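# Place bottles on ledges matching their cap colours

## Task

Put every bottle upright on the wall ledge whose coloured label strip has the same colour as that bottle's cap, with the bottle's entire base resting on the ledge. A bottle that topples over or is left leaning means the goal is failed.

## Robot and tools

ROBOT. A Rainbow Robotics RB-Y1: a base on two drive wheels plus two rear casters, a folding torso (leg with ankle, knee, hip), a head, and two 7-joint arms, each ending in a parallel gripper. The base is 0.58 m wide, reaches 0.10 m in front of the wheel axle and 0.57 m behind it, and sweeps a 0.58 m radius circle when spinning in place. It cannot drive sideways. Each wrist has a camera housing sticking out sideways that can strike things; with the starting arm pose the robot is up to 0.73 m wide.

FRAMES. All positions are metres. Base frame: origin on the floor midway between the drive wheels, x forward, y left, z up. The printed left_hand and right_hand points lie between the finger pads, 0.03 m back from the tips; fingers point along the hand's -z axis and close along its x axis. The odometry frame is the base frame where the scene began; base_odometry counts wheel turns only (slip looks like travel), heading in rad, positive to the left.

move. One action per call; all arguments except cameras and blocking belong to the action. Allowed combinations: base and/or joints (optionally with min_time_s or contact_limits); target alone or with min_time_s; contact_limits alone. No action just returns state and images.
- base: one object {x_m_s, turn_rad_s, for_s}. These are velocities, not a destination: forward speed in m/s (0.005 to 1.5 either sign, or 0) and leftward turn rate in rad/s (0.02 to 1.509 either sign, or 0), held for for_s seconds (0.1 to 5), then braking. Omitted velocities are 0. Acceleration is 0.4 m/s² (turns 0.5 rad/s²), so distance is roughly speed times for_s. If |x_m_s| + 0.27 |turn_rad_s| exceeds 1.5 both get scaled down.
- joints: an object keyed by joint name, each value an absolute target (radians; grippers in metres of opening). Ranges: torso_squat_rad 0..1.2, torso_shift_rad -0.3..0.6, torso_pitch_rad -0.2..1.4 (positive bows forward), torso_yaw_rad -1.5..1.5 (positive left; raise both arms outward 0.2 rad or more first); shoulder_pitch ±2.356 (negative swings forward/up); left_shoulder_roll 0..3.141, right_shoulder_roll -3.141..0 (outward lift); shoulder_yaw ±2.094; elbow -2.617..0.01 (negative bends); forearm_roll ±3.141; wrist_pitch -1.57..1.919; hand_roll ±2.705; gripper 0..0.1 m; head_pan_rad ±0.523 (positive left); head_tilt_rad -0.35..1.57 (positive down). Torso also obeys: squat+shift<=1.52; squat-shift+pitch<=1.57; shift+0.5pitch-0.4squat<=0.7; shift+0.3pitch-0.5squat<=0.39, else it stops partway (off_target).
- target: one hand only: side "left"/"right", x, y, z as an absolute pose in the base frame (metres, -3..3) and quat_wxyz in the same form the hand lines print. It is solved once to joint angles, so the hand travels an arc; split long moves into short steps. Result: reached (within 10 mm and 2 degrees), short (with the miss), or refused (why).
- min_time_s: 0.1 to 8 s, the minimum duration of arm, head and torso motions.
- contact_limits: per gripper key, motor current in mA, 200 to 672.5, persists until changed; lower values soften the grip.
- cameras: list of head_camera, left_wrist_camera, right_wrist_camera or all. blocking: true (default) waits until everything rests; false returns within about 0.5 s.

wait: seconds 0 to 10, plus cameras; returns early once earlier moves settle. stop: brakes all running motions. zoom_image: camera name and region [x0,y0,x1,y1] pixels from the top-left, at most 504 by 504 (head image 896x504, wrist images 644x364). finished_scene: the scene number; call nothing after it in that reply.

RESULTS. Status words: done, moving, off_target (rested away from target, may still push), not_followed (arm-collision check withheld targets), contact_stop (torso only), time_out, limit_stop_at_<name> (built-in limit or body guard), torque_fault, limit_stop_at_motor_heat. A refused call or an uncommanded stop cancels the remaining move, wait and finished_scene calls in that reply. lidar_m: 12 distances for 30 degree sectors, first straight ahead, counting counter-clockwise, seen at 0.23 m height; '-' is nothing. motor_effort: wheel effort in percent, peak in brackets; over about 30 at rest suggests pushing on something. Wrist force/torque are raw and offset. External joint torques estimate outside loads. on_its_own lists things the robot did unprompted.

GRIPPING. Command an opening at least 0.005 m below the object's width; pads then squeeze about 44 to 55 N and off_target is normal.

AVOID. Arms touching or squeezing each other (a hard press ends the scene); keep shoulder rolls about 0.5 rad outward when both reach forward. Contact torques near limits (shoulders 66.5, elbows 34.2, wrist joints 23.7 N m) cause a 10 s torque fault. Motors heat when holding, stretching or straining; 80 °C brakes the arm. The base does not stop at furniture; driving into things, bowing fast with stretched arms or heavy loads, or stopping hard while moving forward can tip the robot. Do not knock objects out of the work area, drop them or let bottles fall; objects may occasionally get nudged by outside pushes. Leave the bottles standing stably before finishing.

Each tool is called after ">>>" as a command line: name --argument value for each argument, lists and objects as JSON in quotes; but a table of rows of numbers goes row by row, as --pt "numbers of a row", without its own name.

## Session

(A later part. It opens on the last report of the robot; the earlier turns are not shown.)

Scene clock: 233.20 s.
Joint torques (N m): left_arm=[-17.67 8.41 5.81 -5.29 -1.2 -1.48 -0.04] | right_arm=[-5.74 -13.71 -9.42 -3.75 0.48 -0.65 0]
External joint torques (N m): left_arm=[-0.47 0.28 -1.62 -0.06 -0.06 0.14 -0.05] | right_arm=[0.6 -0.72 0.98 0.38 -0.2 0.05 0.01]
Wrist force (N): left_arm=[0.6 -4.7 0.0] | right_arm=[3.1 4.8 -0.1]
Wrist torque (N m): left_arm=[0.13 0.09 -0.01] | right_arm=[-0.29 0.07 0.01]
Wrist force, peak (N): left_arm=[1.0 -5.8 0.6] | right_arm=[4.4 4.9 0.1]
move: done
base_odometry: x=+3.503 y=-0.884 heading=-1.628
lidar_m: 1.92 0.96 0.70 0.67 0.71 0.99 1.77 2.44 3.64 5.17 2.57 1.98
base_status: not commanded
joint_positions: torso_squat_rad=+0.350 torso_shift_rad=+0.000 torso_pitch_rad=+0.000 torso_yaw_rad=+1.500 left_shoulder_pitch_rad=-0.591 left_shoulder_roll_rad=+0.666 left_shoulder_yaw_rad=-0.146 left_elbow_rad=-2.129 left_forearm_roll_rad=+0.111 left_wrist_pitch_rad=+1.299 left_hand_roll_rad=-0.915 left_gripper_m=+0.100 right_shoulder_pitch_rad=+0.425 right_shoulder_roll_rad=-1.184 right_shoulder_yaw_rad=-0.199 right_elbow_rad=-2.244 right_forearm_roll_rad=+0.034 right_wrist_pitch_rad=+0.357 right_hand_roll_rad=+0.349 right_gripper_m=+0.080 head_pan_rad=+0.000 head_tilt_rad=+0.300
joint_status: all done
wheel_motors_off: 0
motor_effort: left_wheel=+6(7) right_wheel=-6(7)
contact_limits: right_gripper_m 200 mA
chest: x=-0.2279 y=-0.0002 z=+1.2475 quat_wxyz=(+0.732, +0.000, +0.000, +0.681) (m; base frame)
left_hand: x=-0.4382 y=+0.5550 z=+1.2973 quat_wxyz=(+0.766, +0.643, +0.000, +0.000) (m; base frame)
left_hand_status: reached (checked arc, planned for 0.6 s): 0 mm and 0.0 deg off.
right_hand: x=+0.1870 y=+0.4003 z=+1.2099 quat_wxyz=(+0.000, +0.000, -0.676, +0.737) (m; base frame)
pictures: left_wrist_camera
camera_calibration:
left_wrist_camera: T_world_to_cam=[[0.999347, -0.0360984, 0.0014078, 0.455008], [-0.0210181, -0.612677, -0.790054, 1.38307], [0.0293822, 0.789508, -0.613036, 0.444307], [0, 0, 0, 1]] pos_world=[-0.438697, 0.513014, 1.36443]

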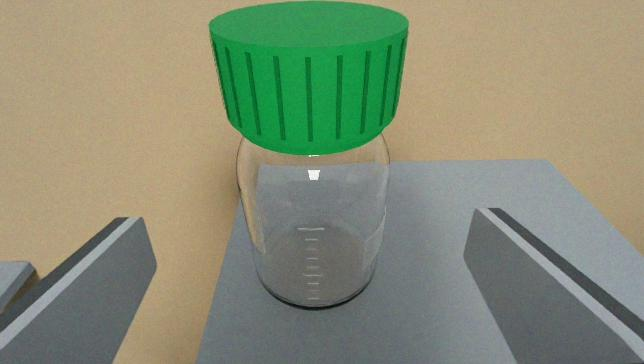

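>>> move --target '{"side": "left", "x": -0.437, "y": 0.601, "z": 1.295, "quat_wxyz": [0.766, 0.6428, 0, 0]}' --min_time_s 0.6

>>> move --target '{"side": "left", "x": -0.437, "y": 0.601, "z": 1.286, "quat_wxyz": [0.766, 0.6428, 0, 0]}' --min_time_s 0.4

>>> move --joints '{"left_gripper_m": 0.04}' --cameras '["left_wrist_camera"]'

>>> move --target '{"side": "left", "x": -0.437, "y": 0.60, "z": 1.33, "quat_wxyz": [0.766, 0.6428, 0, 0]}' --min_time_s 0.8

>>> move --target '{"side": "left", "x": -0.445, "y": 0.52, "z": 1.33, "quat_wxyz": [0.766, 0.6428, 0, 0]}' --min_time_s 0.8

>>> move --target '{"side": "left", "x": -0.47, "y": 0.445, "z": 1.32, "quat_wxyz": [0.766, 0.6428, 0, 0]}' --min_time_s 0.8 --cameras '["head_camera", "left_wrist_camera"]'

Scene clock: 237.13 s.
Joint torques (N m): left_arm=[-19.69 8.94 5.98 -5.79 -1.11 -1.55 0.13] | right_arm=[-5.65 -13.84 -9.43 -3.75 0.69 -0.59 0.02]
External joint torques (N m): left_arm=[-0.41 0.4 -1.62 0.25 -0.08 0.1 0.12] | right_arm=[0.69 -0.86 0.98 0.37 0.01 0.11 0.03]
Wrist force (N): left_arm=[0.8 -4.8 0.2] | right_arm=[3.1 4.1 1.0]
Wrist torque (N m): left_arm=[0.17 0.11 -0.02] | right_arm=[-0.21 0.02 -0.06]
Wrist force, peak (N): left_arm=[0.3 -5.4 0.2] | right_arm=[4.2 4.7 0.3]
move: done
base_odometry: x=+3.503 y=-0.884 heading=-1.628
lidar_m: 1.92 0.96 0.70 0.68 0.70 0.99 1.76 2.45 3.63 5.17 2.57 1.99
base_status: not commanded
joint_positions: torso_squat_rad=+0.350 torso_shift_rad=+0.000 torso_pitch_rad=+0.000 torso_yaw_rad=+1.500 left_shoulder_pitch_rad=-0.682 left_shoulder_roll_rad=+0.637 left_shoulder_yaw_rad=-0.169 left_elbow_rad=-1.913 left_forearm_roll_rad=+0.108 left_wrist_pitch_rad=+1.174 left_hand_roll_rad=-0.941 left_gripper_m=+0.100 right_shoulder_pitch_rad=+0.425 right_shoulder_roll_rad=-1.184 right_shoulder_yaw_rad=-0.199 right_elbow_rad=-2.244 right_forearm_roll_rad=+0.034 right_wrist_pitch_rad=+0.357 right_hand_roll_rad=+0.349 right_gripper_m=+0.080 head_pan_rad=+0.000 head_tilt_rad=+0.300
joint_status: all done
wheel_motors_off: 0
motor_effort: left_wheel=+6(7) right_wheel=-6(7)
contact_limits: right_gripper_m 200 mA
chest: x=-0.2279 y=-0.0002 z=+1.2475 quat_wxyz=(+0.732, +0.000, +0.000, +0.681) (m; base frame)
left_hand: x=-0.4372 y=+0.6000 z=+1.2954 quat_wxyz=(+0.766, +0.643, +0.000, +0.000) (m; base frame)
left_hand_status: reached (checked arc, planned for 0.6 s): 1 mm and 0.0 deg off.
right_hand: x=+0.1870 y=+0.4003 z=+1.2099 quat_wxyz=(+0.000, +0.000, -0.676, +0.737) (m; base frame)
pictures: none

Scene clock: 237.87 s.
Joint torques (N m): left_arm=[-19.54 8.33 5.37 -5.41 -1.24 -1.82 0.45] | right_arm=[-5.89 -13.75 -9.11 -3.82 0.56 -0.65 0.06]
External joint torques (N m): left_arm=[-0.34 -0.13 -2.22 0.82 -0.21 -0.18 0.43] | right_arm=[0.44 -0.77 1.29 0.31 -0.12 0.05 0.07]
Wrist force (N): left_arm=[0.9 -4.7 0.1] | right_arm=[3.4 4.7 0.4]
Wrist torque (N m): left_arm=[0.14 0.11 -0.15] | right_arm=[-0.30 0.10 -0.06]
Wrist force, peak (N): left_arm=[1.0 -5.0 0.2] | right_arm=[3.1 5.2 0.2]
move: done
base_odometry: x=+3.503 y=-0.884 heading=-1.628
lidar_m: 1.92 0.96 0.70 0.68 0.71 0.98 1.77 2.45 3.63 5.17 2.57 1.99
base_status: not commanded
joint_positions: torso_squat_rad=+0.350 torso_shift_rad=+0.000 torso_pitch_rad=+0.000 torso_yaw_rad=+1.500 left_shoulder_pitch_rad=-0.662 left_shoulder_roll_rad=+0.630 left_shoulder_yaw_rad=-0.175 left_elbow_rad=-1.909 left_forearm_roll_rad=+0.093 left_wrist_pitch_rad=+1.153 left_hand_roll_rad=-0.935 left_gripper_m=+0.100 right_shoulder_pitch_rad=+0.425 right_shoulder_roll_rad=-1.184 right_shoulder_yaw_rad=-0.199 right_elbow_rad=-2.244 right_forearm_roll_rad=+0.034 right_wrist_pitch_rad=+0.357 right_hand_roll_rad=+0.349 right_gripper_m=+0.080 head_pan_rad=+0.000 head_tilt_rad=+0.300
joint_status: all done
wheel_motors_off: 0
motor_effort: left_wheel=+6(7) right_wheel=-6(7)
contact_limits: right_gripper_m 200 mA
chest: x=-0.2279 y=-0.0002 z=+1.2475 quat_wxyz=(+0.732, +0.000, +0.000, +0.681) (m; base frame)
left_hand: x=-0.4372 y=+0.6008 z=+1.2865 quat_wxyz=(+0.766, +0.643, +0.000, +0.000) (m; base frame)
left_hand_status: reached (checked arc, planned for 0.4 s): 1 mm and 0.0 deg off.
right_hand: x=+0.1870 y=+0.4003 z=+1.2099 quat_wxyz=(+0.000, +0.000, -0.676, +0.737) (m; base frame)
pictures: none

Scene clock: 239.07 s.
Joint torques (N m): left_arm=[-19.36 8.16 5.34 -5.64 -1.17 -1.72 0.52] | right_arm=[-5.66 -14.31 -9.35 -3.73 0.63 -0.8 -0.01]
External joint torques (N m): left_arm=[-0.16 -0.3 -2.26 0.59 -0.14 -0.09 0.5] | right_arm=[0.67 -1.32 1.06 0.39 -0.04 -0.1 0]
Wrist force (N): left_arm=[1.3 -3.9 0.4] | right_arm=[3.7 4.5 0.2]
Wrist torque (N m): left_arm=[0.13 0.06 -0.08] | right_arm=[-0.29 0.13 -0.03]
Wrist force, peak (N): left_arm=[0.9 -4.7 0.3] | right_arm=[4.0 4.5 0.5]
move: off_target
base_odometry: x=+3.503 y=-0.884 heading=-1.628
lidar_m: 1.92 0.96 0.70 0.67 0.70 0.98 1.76 2.44 3.63 5.17 2.58 1.99
base_status: not commanded
joint_positions: torso_squat_rad=+0.350 torso_shift_rad=+0.000 torso_pitch_rad=+0.000 torso_yaw_rad=+1.500 left_shoulder_pitch_rad=-0.662 left_shoulder_roll_rad=+0.630 left_shoulder_yaw_rad=-0.175 left_elbow_rad=-1.909 left_forearm_roll_rad=+0.093 left_wrist_pitch_rad=+1.153 left_hand_roll_rad=-0.935 left_gripper_m=+0.055 right_shoulder_pitch_rad=+0.425 right_shoulder_roll_rad=-1.184 right_shoulder_yaw_rad=-0.199 right_elbow_rad=-2.244 right_forearm_roll_rad=+0.034 right_wrist_pitch_rad=+0.357 right_hand_roll_rad=+0.349 right_gripper_m=+0.080 head_pan_rad=+0.000 head_tilt_rad=+0.300
joint_status: left_gripper_m off_target (ended at +0.055, target +0.040)
wheel_motors_off: 0
motor_effort: left_wheel=+6(7) right_wheel=-6(8)
contact_limits: right_gripper_m 200 mA
chest: x=-0.2279 y=-0.0002 z=+1.2475 quat_wxyz=(+0.732, +0.000, +0.000, +0.681) (m; base frame)
left_hand: x=-0.4372 y=+0.6008 z=+1.2865 quat_wxyz=(+0.766, +0.643, +0.000, +0.000) (m; base frame)
right_hand: x=+0.1870 y=+0.4003 z=+1.2099 quat_wxyz=(+0.000, +0.000, -0.676, +0.737) (m; base frame)
pictures: left_wrist_camera
camera_calibration:
left_wrist_camera: T_world_to_cam=[[0.999341, -0.0362795, 0.00118308, 0.456085], [-0.0213171, -0.61295, -0.789834, 1.4024], [0.02938, 0.789288, -0.613319, 0.401925], [0, 0, 0, 1]] pos_world=[-0.437698, 0.558913, 1.35363]

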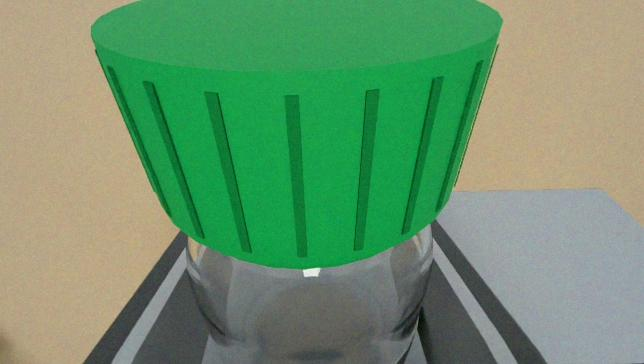

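Scene clock: 240.20 s.
Joint torques (N m): left_arm=[-21.68 10.92 9.38 -5.15 -1.24 -1.84 -0.06] | right_arm=[-5.69 -14.2 -9.5 -3.88 0.41 -0.62 0.05]
External joint torques (N m): left_arm=[-1.93 2.12 1.84 0.24 -0.2 -0.16 -0.07] | right_arm=[0.65 -1.22 0.91 0.24 -0.26 0.08 0.06]
Wrist force (N): left_arm=[0.7 -6.1 -0.3] | right_arm=[2.8 4.0 0.2]
Wrist torque (N m): left_arm=[0.10 0.07 -0.01] | right_arm=[-0.19 0.09 -0.09]
Wrist force, peak (N): left_arm=[0.6 -6.4 -0.2] | right_arm=[3.3 5.0 0.0]
move: done
base_odometry: x=+3.503 y=-0.884 heading=-1.628
lidar_m: 1.92 0.97 0.70 0.67 0.70 0.98 1.77 2.44 3.63 5.17 2.58 1.98
base_status: not commanded
joint_positions: torso_squat_rad=+0.350 torso_shift_rad=+0.000 torso_pitch_rad=+0.000 torso_yaw_rad=+1.500 left_shoulder_pitch_rad=-0.771 left_shoulder_roll_rad=+0.660 left_shoulder_yaw_rad=-0.147 left_elbow_rad=-1.901 left_forearm_roll_rad=+0.168 left_wrist_pitch_rad=+1.248 left_hand_roll_rad=-0.966 left_gripper_m=+0.055 right_shoulder_pitch_rad=+0.425 right_shoulder_roll_rad=-1.184 right_shoulder_yaw_rad=-0.199 right_elbow_rad=-2.244 right_forearm_roll_rad=+0.034 right_wrist_pitch_rad=+0.357 right_hand_roll_rad=+0.349 right_gripper_m=+0.080 head_pan_rad=+0.000 head_tilt_rad=+0.300
joint_status: all done
wheel_motors_off: 0
motor_effort: left_wheel=+7(7) right_wheel=-7(8)
contact_limits: right_gripper_m 200 mA
chest: x=-0.2279 y=-0.0002 z=+1.2475 quat_wxyz=(+0.732, +0.000, +0.000, +0.681) (m; base frame)
left_hand: x=-0.4368 y=+0.5999 z=+1.3299 quat_wxyz=(+0.766, +0.643, +0.000, +0.000) (m; base frame)
left_hand_status: reached (checked arc, planned for 0.8 s): 0 mm and 0.0 deg off.
right_hand: x=+0.1870 y=+0.4003 z=+1.2099 quat_wxyz=(+0.000, +0.000, -0.676, +0.737) (m; base frame)
pictures: none

Scene clock: 241.40 s.
Joint torques (N m): left_arm=[-17.83 10.17 8.52 -4.22 -1.33 -2.06 0.38] | right_arm=[-5.46 -13.97 -9.71 -3.66 0.62 -0.54 -0.07]
External joint torques (N m): left_arm=[-1.73 1.76 1.32 -0.55 -0.12 -0.46 0.37] | right_arm=[0.88 -0.98 0.7 0.47 -0.06 0.16 -0.06]
Wrist force (N): left_arm=[1.1 -5.9 0.0] | right_arm=[3.2 4.2 0.5]
Wrist torque (N m): left_arm=[0.11 0.12 -0.13] | right_arm=[-0.22 0.05 -0.09]
Wrist force, peak (N): left_arm=[1.1 -7.6 0.6] | right_arm=[4.3 4.4 1.0]
move: done
base_odometry: x=+3.503 y=-0.884 heading=-1.628
lidar_m: 1.92 0.96 0.70 0.67 0.71 0.98 1.76 2.44 3.64 5.17 2.57 1.99
base_status: not commanded
joint_positions: torso_squat_rad=+0.350 torso_shift_rad=+0.000 torso_pitch_rad=+0.000 torso_yaw_rad=+1.500 left_shoulder_pitch_rad=-0.616 left_shoulder_roll_rad=+0.730 left_shoulder_yaw_rad=-0.084 left_elbow_rad=-2.272 left_forearm_roll_rad=+0.205 left_wrist_pitch_rad=+1.459 left_hand_roll_rad=-0.908 left_gripper_m=+0.055 right_shoulder_pitch_rad=+0.425 right_shoulder_roll_rad=-1.184 right_shoulder_yaw_rad=-0.199 right_elbow_rad=-2.244 right_forearm_roll_rad=+0.034 right_wrist_pitch_rad=+0.357 right_hand_roll_rad=+0.349 right_gripper_m=+0.080 head_pan_rad=+0.000 head_tilt_rad=+0.300
joint_status: all done
wheel_motors_off: 0
motor_effort: left_wheel=+7(7) right_wheel=-7(8)
contact_limits: right_gripper_m 200 mA
chest: x=-0.2280 y=-0.0002 z=+1.2475 quat_wxyz=(+0.732, +0.000, +0.000, +0.681) (m; base frame)
left_hand: x=-0.4449 y=+0.5201 z=+1.3298 quat_wxyz=(+0.766, +0.643, +0.000, +0.000) (m; base frame)
left_hand_status: reached (checked arc, planned for 0.8 s): 0 mm and 0.0 deg off.
right_hand: x=+0.1870 y=+0.4003 z=+1.2099 quat_wxyz=(+0.000, +0.000, -0.676, +0.737) (m; base frame)
pictures: none

Scene clock: 242.53 s.
Joint torques (N m): left_arm=[-13.07 10.8 7.38 -2.9 -1.55 -2.02 0.53] | right_arm=[-5.59 -13.83 -9.58 -3.62 0.64 -0.53 0.07]
External joint torques (N m): left_arm=[-1.07 1.99 1.06 -0.66 -0.26 -0.46 0.52] | right_arm=[0.75 -0.85 0.83 0.5 -0.04 0.16 0.07]
Wrist force (N): left_arm=[0.7 -6.3 -0.2] | right_arm=[3.6 3.3 0.6]
Wrist torque (N m): left_arm=[0.15 0.09 -0.14] | right_arm=[-0.09 0.11 -0.03]
Wrist force, peak (N): left_arm=[0.6 -6.8 0.2] | right_arm=[3.5 5.4 0.1]
move: done
base_odometry: x=+3.503 y=-0.884 heading=-1.628
lidar_m: 1.92 0.96 0.71 0.67 0.71 0.98 1.76 2.45 3.63 5.17 2.57 1.99
base_status: not commanded
joint_positions: torso_squat_rad=+0.350 torso_shift_rad=+0.000 torso_pitch_rad=+0.000 torso_yaw_rad=+1.500 left_shoulder_pitch_rad=-0.396 left_shoulder_roll_rad=+0.807 left_shoulder_yaw_rad=+0.072 left_elbow_rad=-2.586 left_forearm_roll_rad=+0.302 left_wrist_pitch_rad=+1.565 left_hand_roll_rad=-0.867 left_gripper_m=+0.055 right_shoulder_pitch_rad=+0.425 right_shoulder_roll_rad=-1.184 right_shoulder_yaw_rad=-0.199 right_elbow_rad=-2.244 right_forearm_roll_rad=+0.034 right_wrist_pitch_rad=+0.357 right_hand_roll_rad=+0.349 right_gripper_m=+0.080 head_pan_rad=+0.000 head_tilt_rad=+0.300
joint_status: all done
wheel_motors_off: 0
motor_effort: left_wheel=+7(7) right_wheel=-6(8)
contact_limits: right_gripper_m 200 mA
chest: x=-0.2280 y=-0.0002 z=+1.2475 quat_wxyz=(+0.732, +0.000, +0.000, +0.681) (m; base frame)
left_hand: x=-0.4699 y=+0.4451 z=+1.3199 quat_wxyz=(+0.766, +0.643, +0.000, +0.000) (m; base frame)
left_hand_status: reached (checked arc, planned for 0.8 s): 0 mm and 0.0 deg off.
right_hand: x=+0.1870 y=+0.4003 z=+1.2099 quat_wxyz=(+0.000, +0.000, -0.676, +0.737) (m; base frame)
pictures: head_camera, left_wrist_camera
camera_calibration:
head_camera: T_world_to_cam=[[0.994708, -0.100138, 0.0229862, 0.198855], [-0.00387382, -0.260123, -0.965568, 1.46089], [0.102669, 0.960369, -0.259134, 0.320703], [0, 0, 0, 1]] pos_world=[-0.225069, 0.0919303, 1.48912]
left_wrist_camera: T_world_to_cam=[[0.999353, -0.0359627, 0.000962491, 0.48326], [-0.0213158, -0.613462, -0.789436, 1.33222], [0.0289807, 0.788905, -0.613832, 0.546882], [0, 0, 0, 1]] pos_world=[-0.470399, 0.403209, 1.38693]

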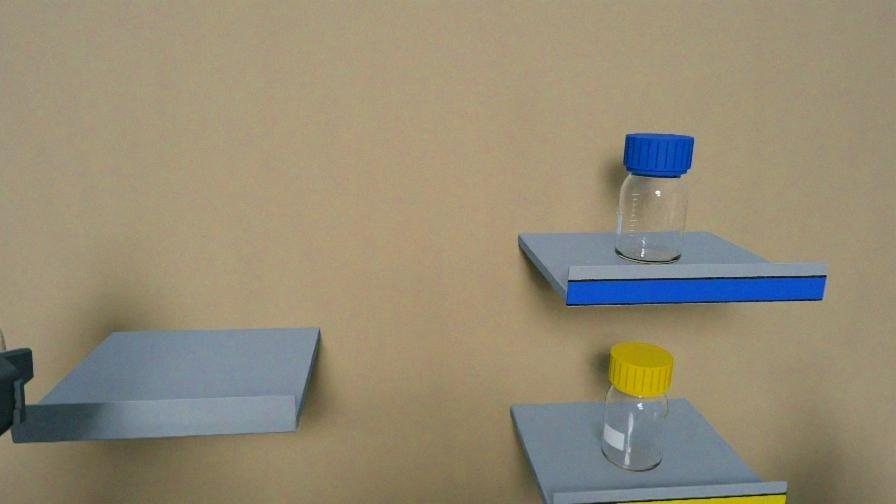

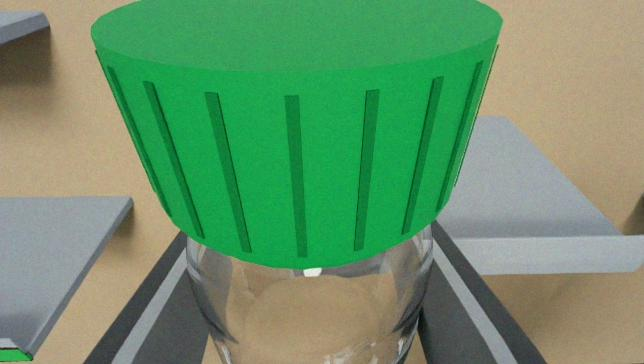

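>>> move --base '{"x_m_s": -0.3, "for_s": 0.9333}'

>>> move --target '{"side": "left", "x": -0.51, "y": 0.445, "z": 1.22, "quat_wxyz": [0.766, 0.6428, 0, 0]}' --min_time_s 1.0 --cameras '["head_camera", "left_wrist_camera"]'

Scene clock: 245.67 s.
Joint torques (N m): left_arm=[-13.31 10.21 7.41 -2.98 -1.68 -1.94 0.47] | right_arm=[-5.3 -14.11 -9.83 -3.55 0.51 -0.61 0.03]
External joint torques (N m): left_arm=[-1.31 1.4 1.09 -0.74 -0.39 -0.38 0.45] | right_arm=[1.03 -1.12 0.58 0.58 -0.17 0.09 0.03]
Wrist force (N): left_arm=[0.7 -6.1 -0.3] | right_arm=[2.9 4.4 0.3]
Wrist torque (N m): left_arm=[0.11 0.09 -0.15] | right_arm=[-0.23 -0.03 -0.04]
Wrist force, peak (N): left_arm=[0.2 -6.7 -0.1] | right_arm=[3.3 5.0 1.2]
move: done
base_odometry: x=+3.519 y=-0.605 heading=-1.627
lidar_m: 2.20 0.96 0.70 0.68 0.71 0.99 1.49 2.17 2.99 5.16 2.75 2.25
base_status: done (sent for 0.93 of 0.93 s)
joint_positions: torso_squat_rad=+0.350 torso_shift_rad=+0.000 torso_pitch_rad=+0.000 torso_yaw_rad=+1.500 left_shoulder_pitch_rad=-0.396 left_shoulder_roll_rad=+0.807 left_shoulder_yaw_rad=+0.072 left_elbow_rad=-2.586 left_forearm_roll_rad=+0.302 left_wrist_pitch_rad=+1.565 left_hand_roll_rad=-0.867 left_gripper_m=+0.055 right_shoulder_pitch_rad=+0.425 right_shoulder_roll_rad=-1.184 right_shoulder_yaw_rad=-0.199 right_elbow_rad=-2.244 right_forearm_roll_rad=+0.034 right_wrist_pitch_rad=+0.357 right_hand_roll_rad=+0.349 right_gripper_m=+0.080 head_pan_rad=+0.000 head_tilt_rad=+0.300
joint_status: not commanded
wheel_motors_off: 0
motor_effort: left_wheel=+10(31) right_wheel=-6(22)
contact_limits: right_gripper_m 200 mA
chest: x=-0.2281 y=-0.0002 z=+1.2475 quat_wxyz=(+0.732, +0.000, +0.000, +0.681) (m; base frame)
left_hand: x=-0.4700 y=+0.4451 z=+1.3198 quat_wxyz=(+0.766, +0.643, +0.000, +0.000) (m; base frame)
right_hand: x=+0.1869 y=+0.4003 z=+1.2100 quat_wxyz=(+0.000, +0.000, -0.676, +0.737) (m; base frame)
pictures: none

Scene clock: 247.00 s.
Joint torques (N m): left_arm=[-9.77 8.57 8.03 -6.77 -1.17 -1.82 -0.02] | right_arm=[-5.5 -13.95 -9.41 -3.63 0.56 -0.86 0.07]
External joint torques (N m): left_arm=[-1.41 -0.02 1.45 -0.48 -0.18 -0.19 -0.03] | right_arm=[0.84 -0.96 1 0.49 -0.12 -0.16 0.08]
Wrist force (N): left_arm=[0.7 -6.1 -0.2] | right_arm=[3.4 3.7 0.7]
Wrist torque (N m): left_arm=[0.10 0.09 -0.03] | right_arm=[-0.16 0.12 -0.01]
Wrist force, peak (N): left_arm=[0.2 -7.6 -0.6] | right_arm=[4.2 5.1 0.3]
move: done
base_odometry: x=+3.519 y=-0.605 heading=-1.627
lidar_m: 2.20 0.96 0.71 0.68 0.72 0.99 1.49 2.18 2.99 5.16 2.74 2.26
base_status: not commanded
joint_positions: torso_squat_rad=+0.350 torso_shift_rad=+0.000 torso_pitch_rad=+0.000 torso_yaw_rad=+1.500 left_shoulder_pitch_rad=+0.081 left_shoulder_roll_rad=+0.719 left_shoulder_yaw_rad=+0.093 left_elbow_rad=-2.524 left_forearm_roll_rad=+0.144 left_wrist_pitch_rad=+1.068 left_hand_roll_rad=-0.928 left_gripper_m=+0.055 right_shoulder_pitch_rad=+0.425 right_shoulder_roll_rad=-1.184 right_shoulder_yaw_rad=-0.199 right_elbow_rad=-2.244 right_forearm_roll_rad=+0.034 right_wrist_pitch_rad=+0.357 right_hand_roll_rad=+0.349 right_gripper_m=+0.080 head_pan_rad=+0.000 head_tilt_rad=+0.300
joint_status: all done
wheel_motors_off: 0
motor_effort: left_wheel=+11(11) right_wheel=-7(7)
contact_limits: right_gripper_m 200 mA
chest: x=-0.2280 y=-0.0002 z=+1.2475 quat_wxyz=(+0.732, +0.000, +0.000, +0.681) (m; base frame)
left_hand: x=-0.5101 y=+0.4443 z=+1.2199 quat_wxyz=(+0.767, +0.641, +0.002, +0.001) (m; base frame)
left_hand_status: reached (checked arc, planned for 1.0 s): 1 mm and 0.4 deg off.
right_hand: x=+0.1870 y=+0.4003 z=+1.2099 quat_wxyz=(+0.000, +0.000, -0.676, +0.737) (m; base frame)
pictures: head_camera, left_wrist_camera
camera_calibration:
head_camera: T_world_to_cam=[[0.994698, -0.100206, 0.0231086, 0.198777], [-0.00377401, -0.260133, -0.965565, 1.46091], [0.102767, 0.960359, -0.259132, 0.320733], [0, 0, 0, 1]] pos_world=[-0.22517, 0.0919306, 1.48912]
left_wrist_camera: T_world_to_cam=[[0.999472, -0.0324917, 0.000199008, 0.522962], [-0.0198979, -0.616895, -0.786794, 1.25097], [0.025687, 0.786374, -0.617216, 0.490887], [0, 0, 0, 1]] pos_world=[-0.510404, 0.402687, 1.28713]

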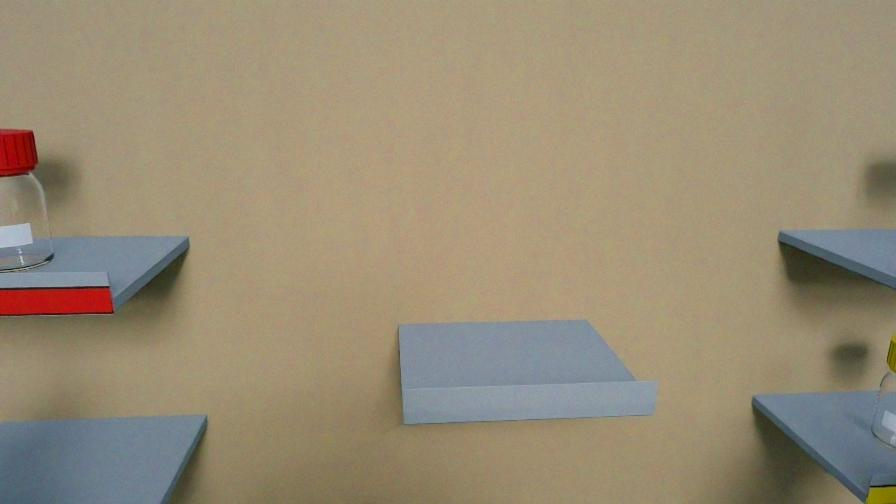

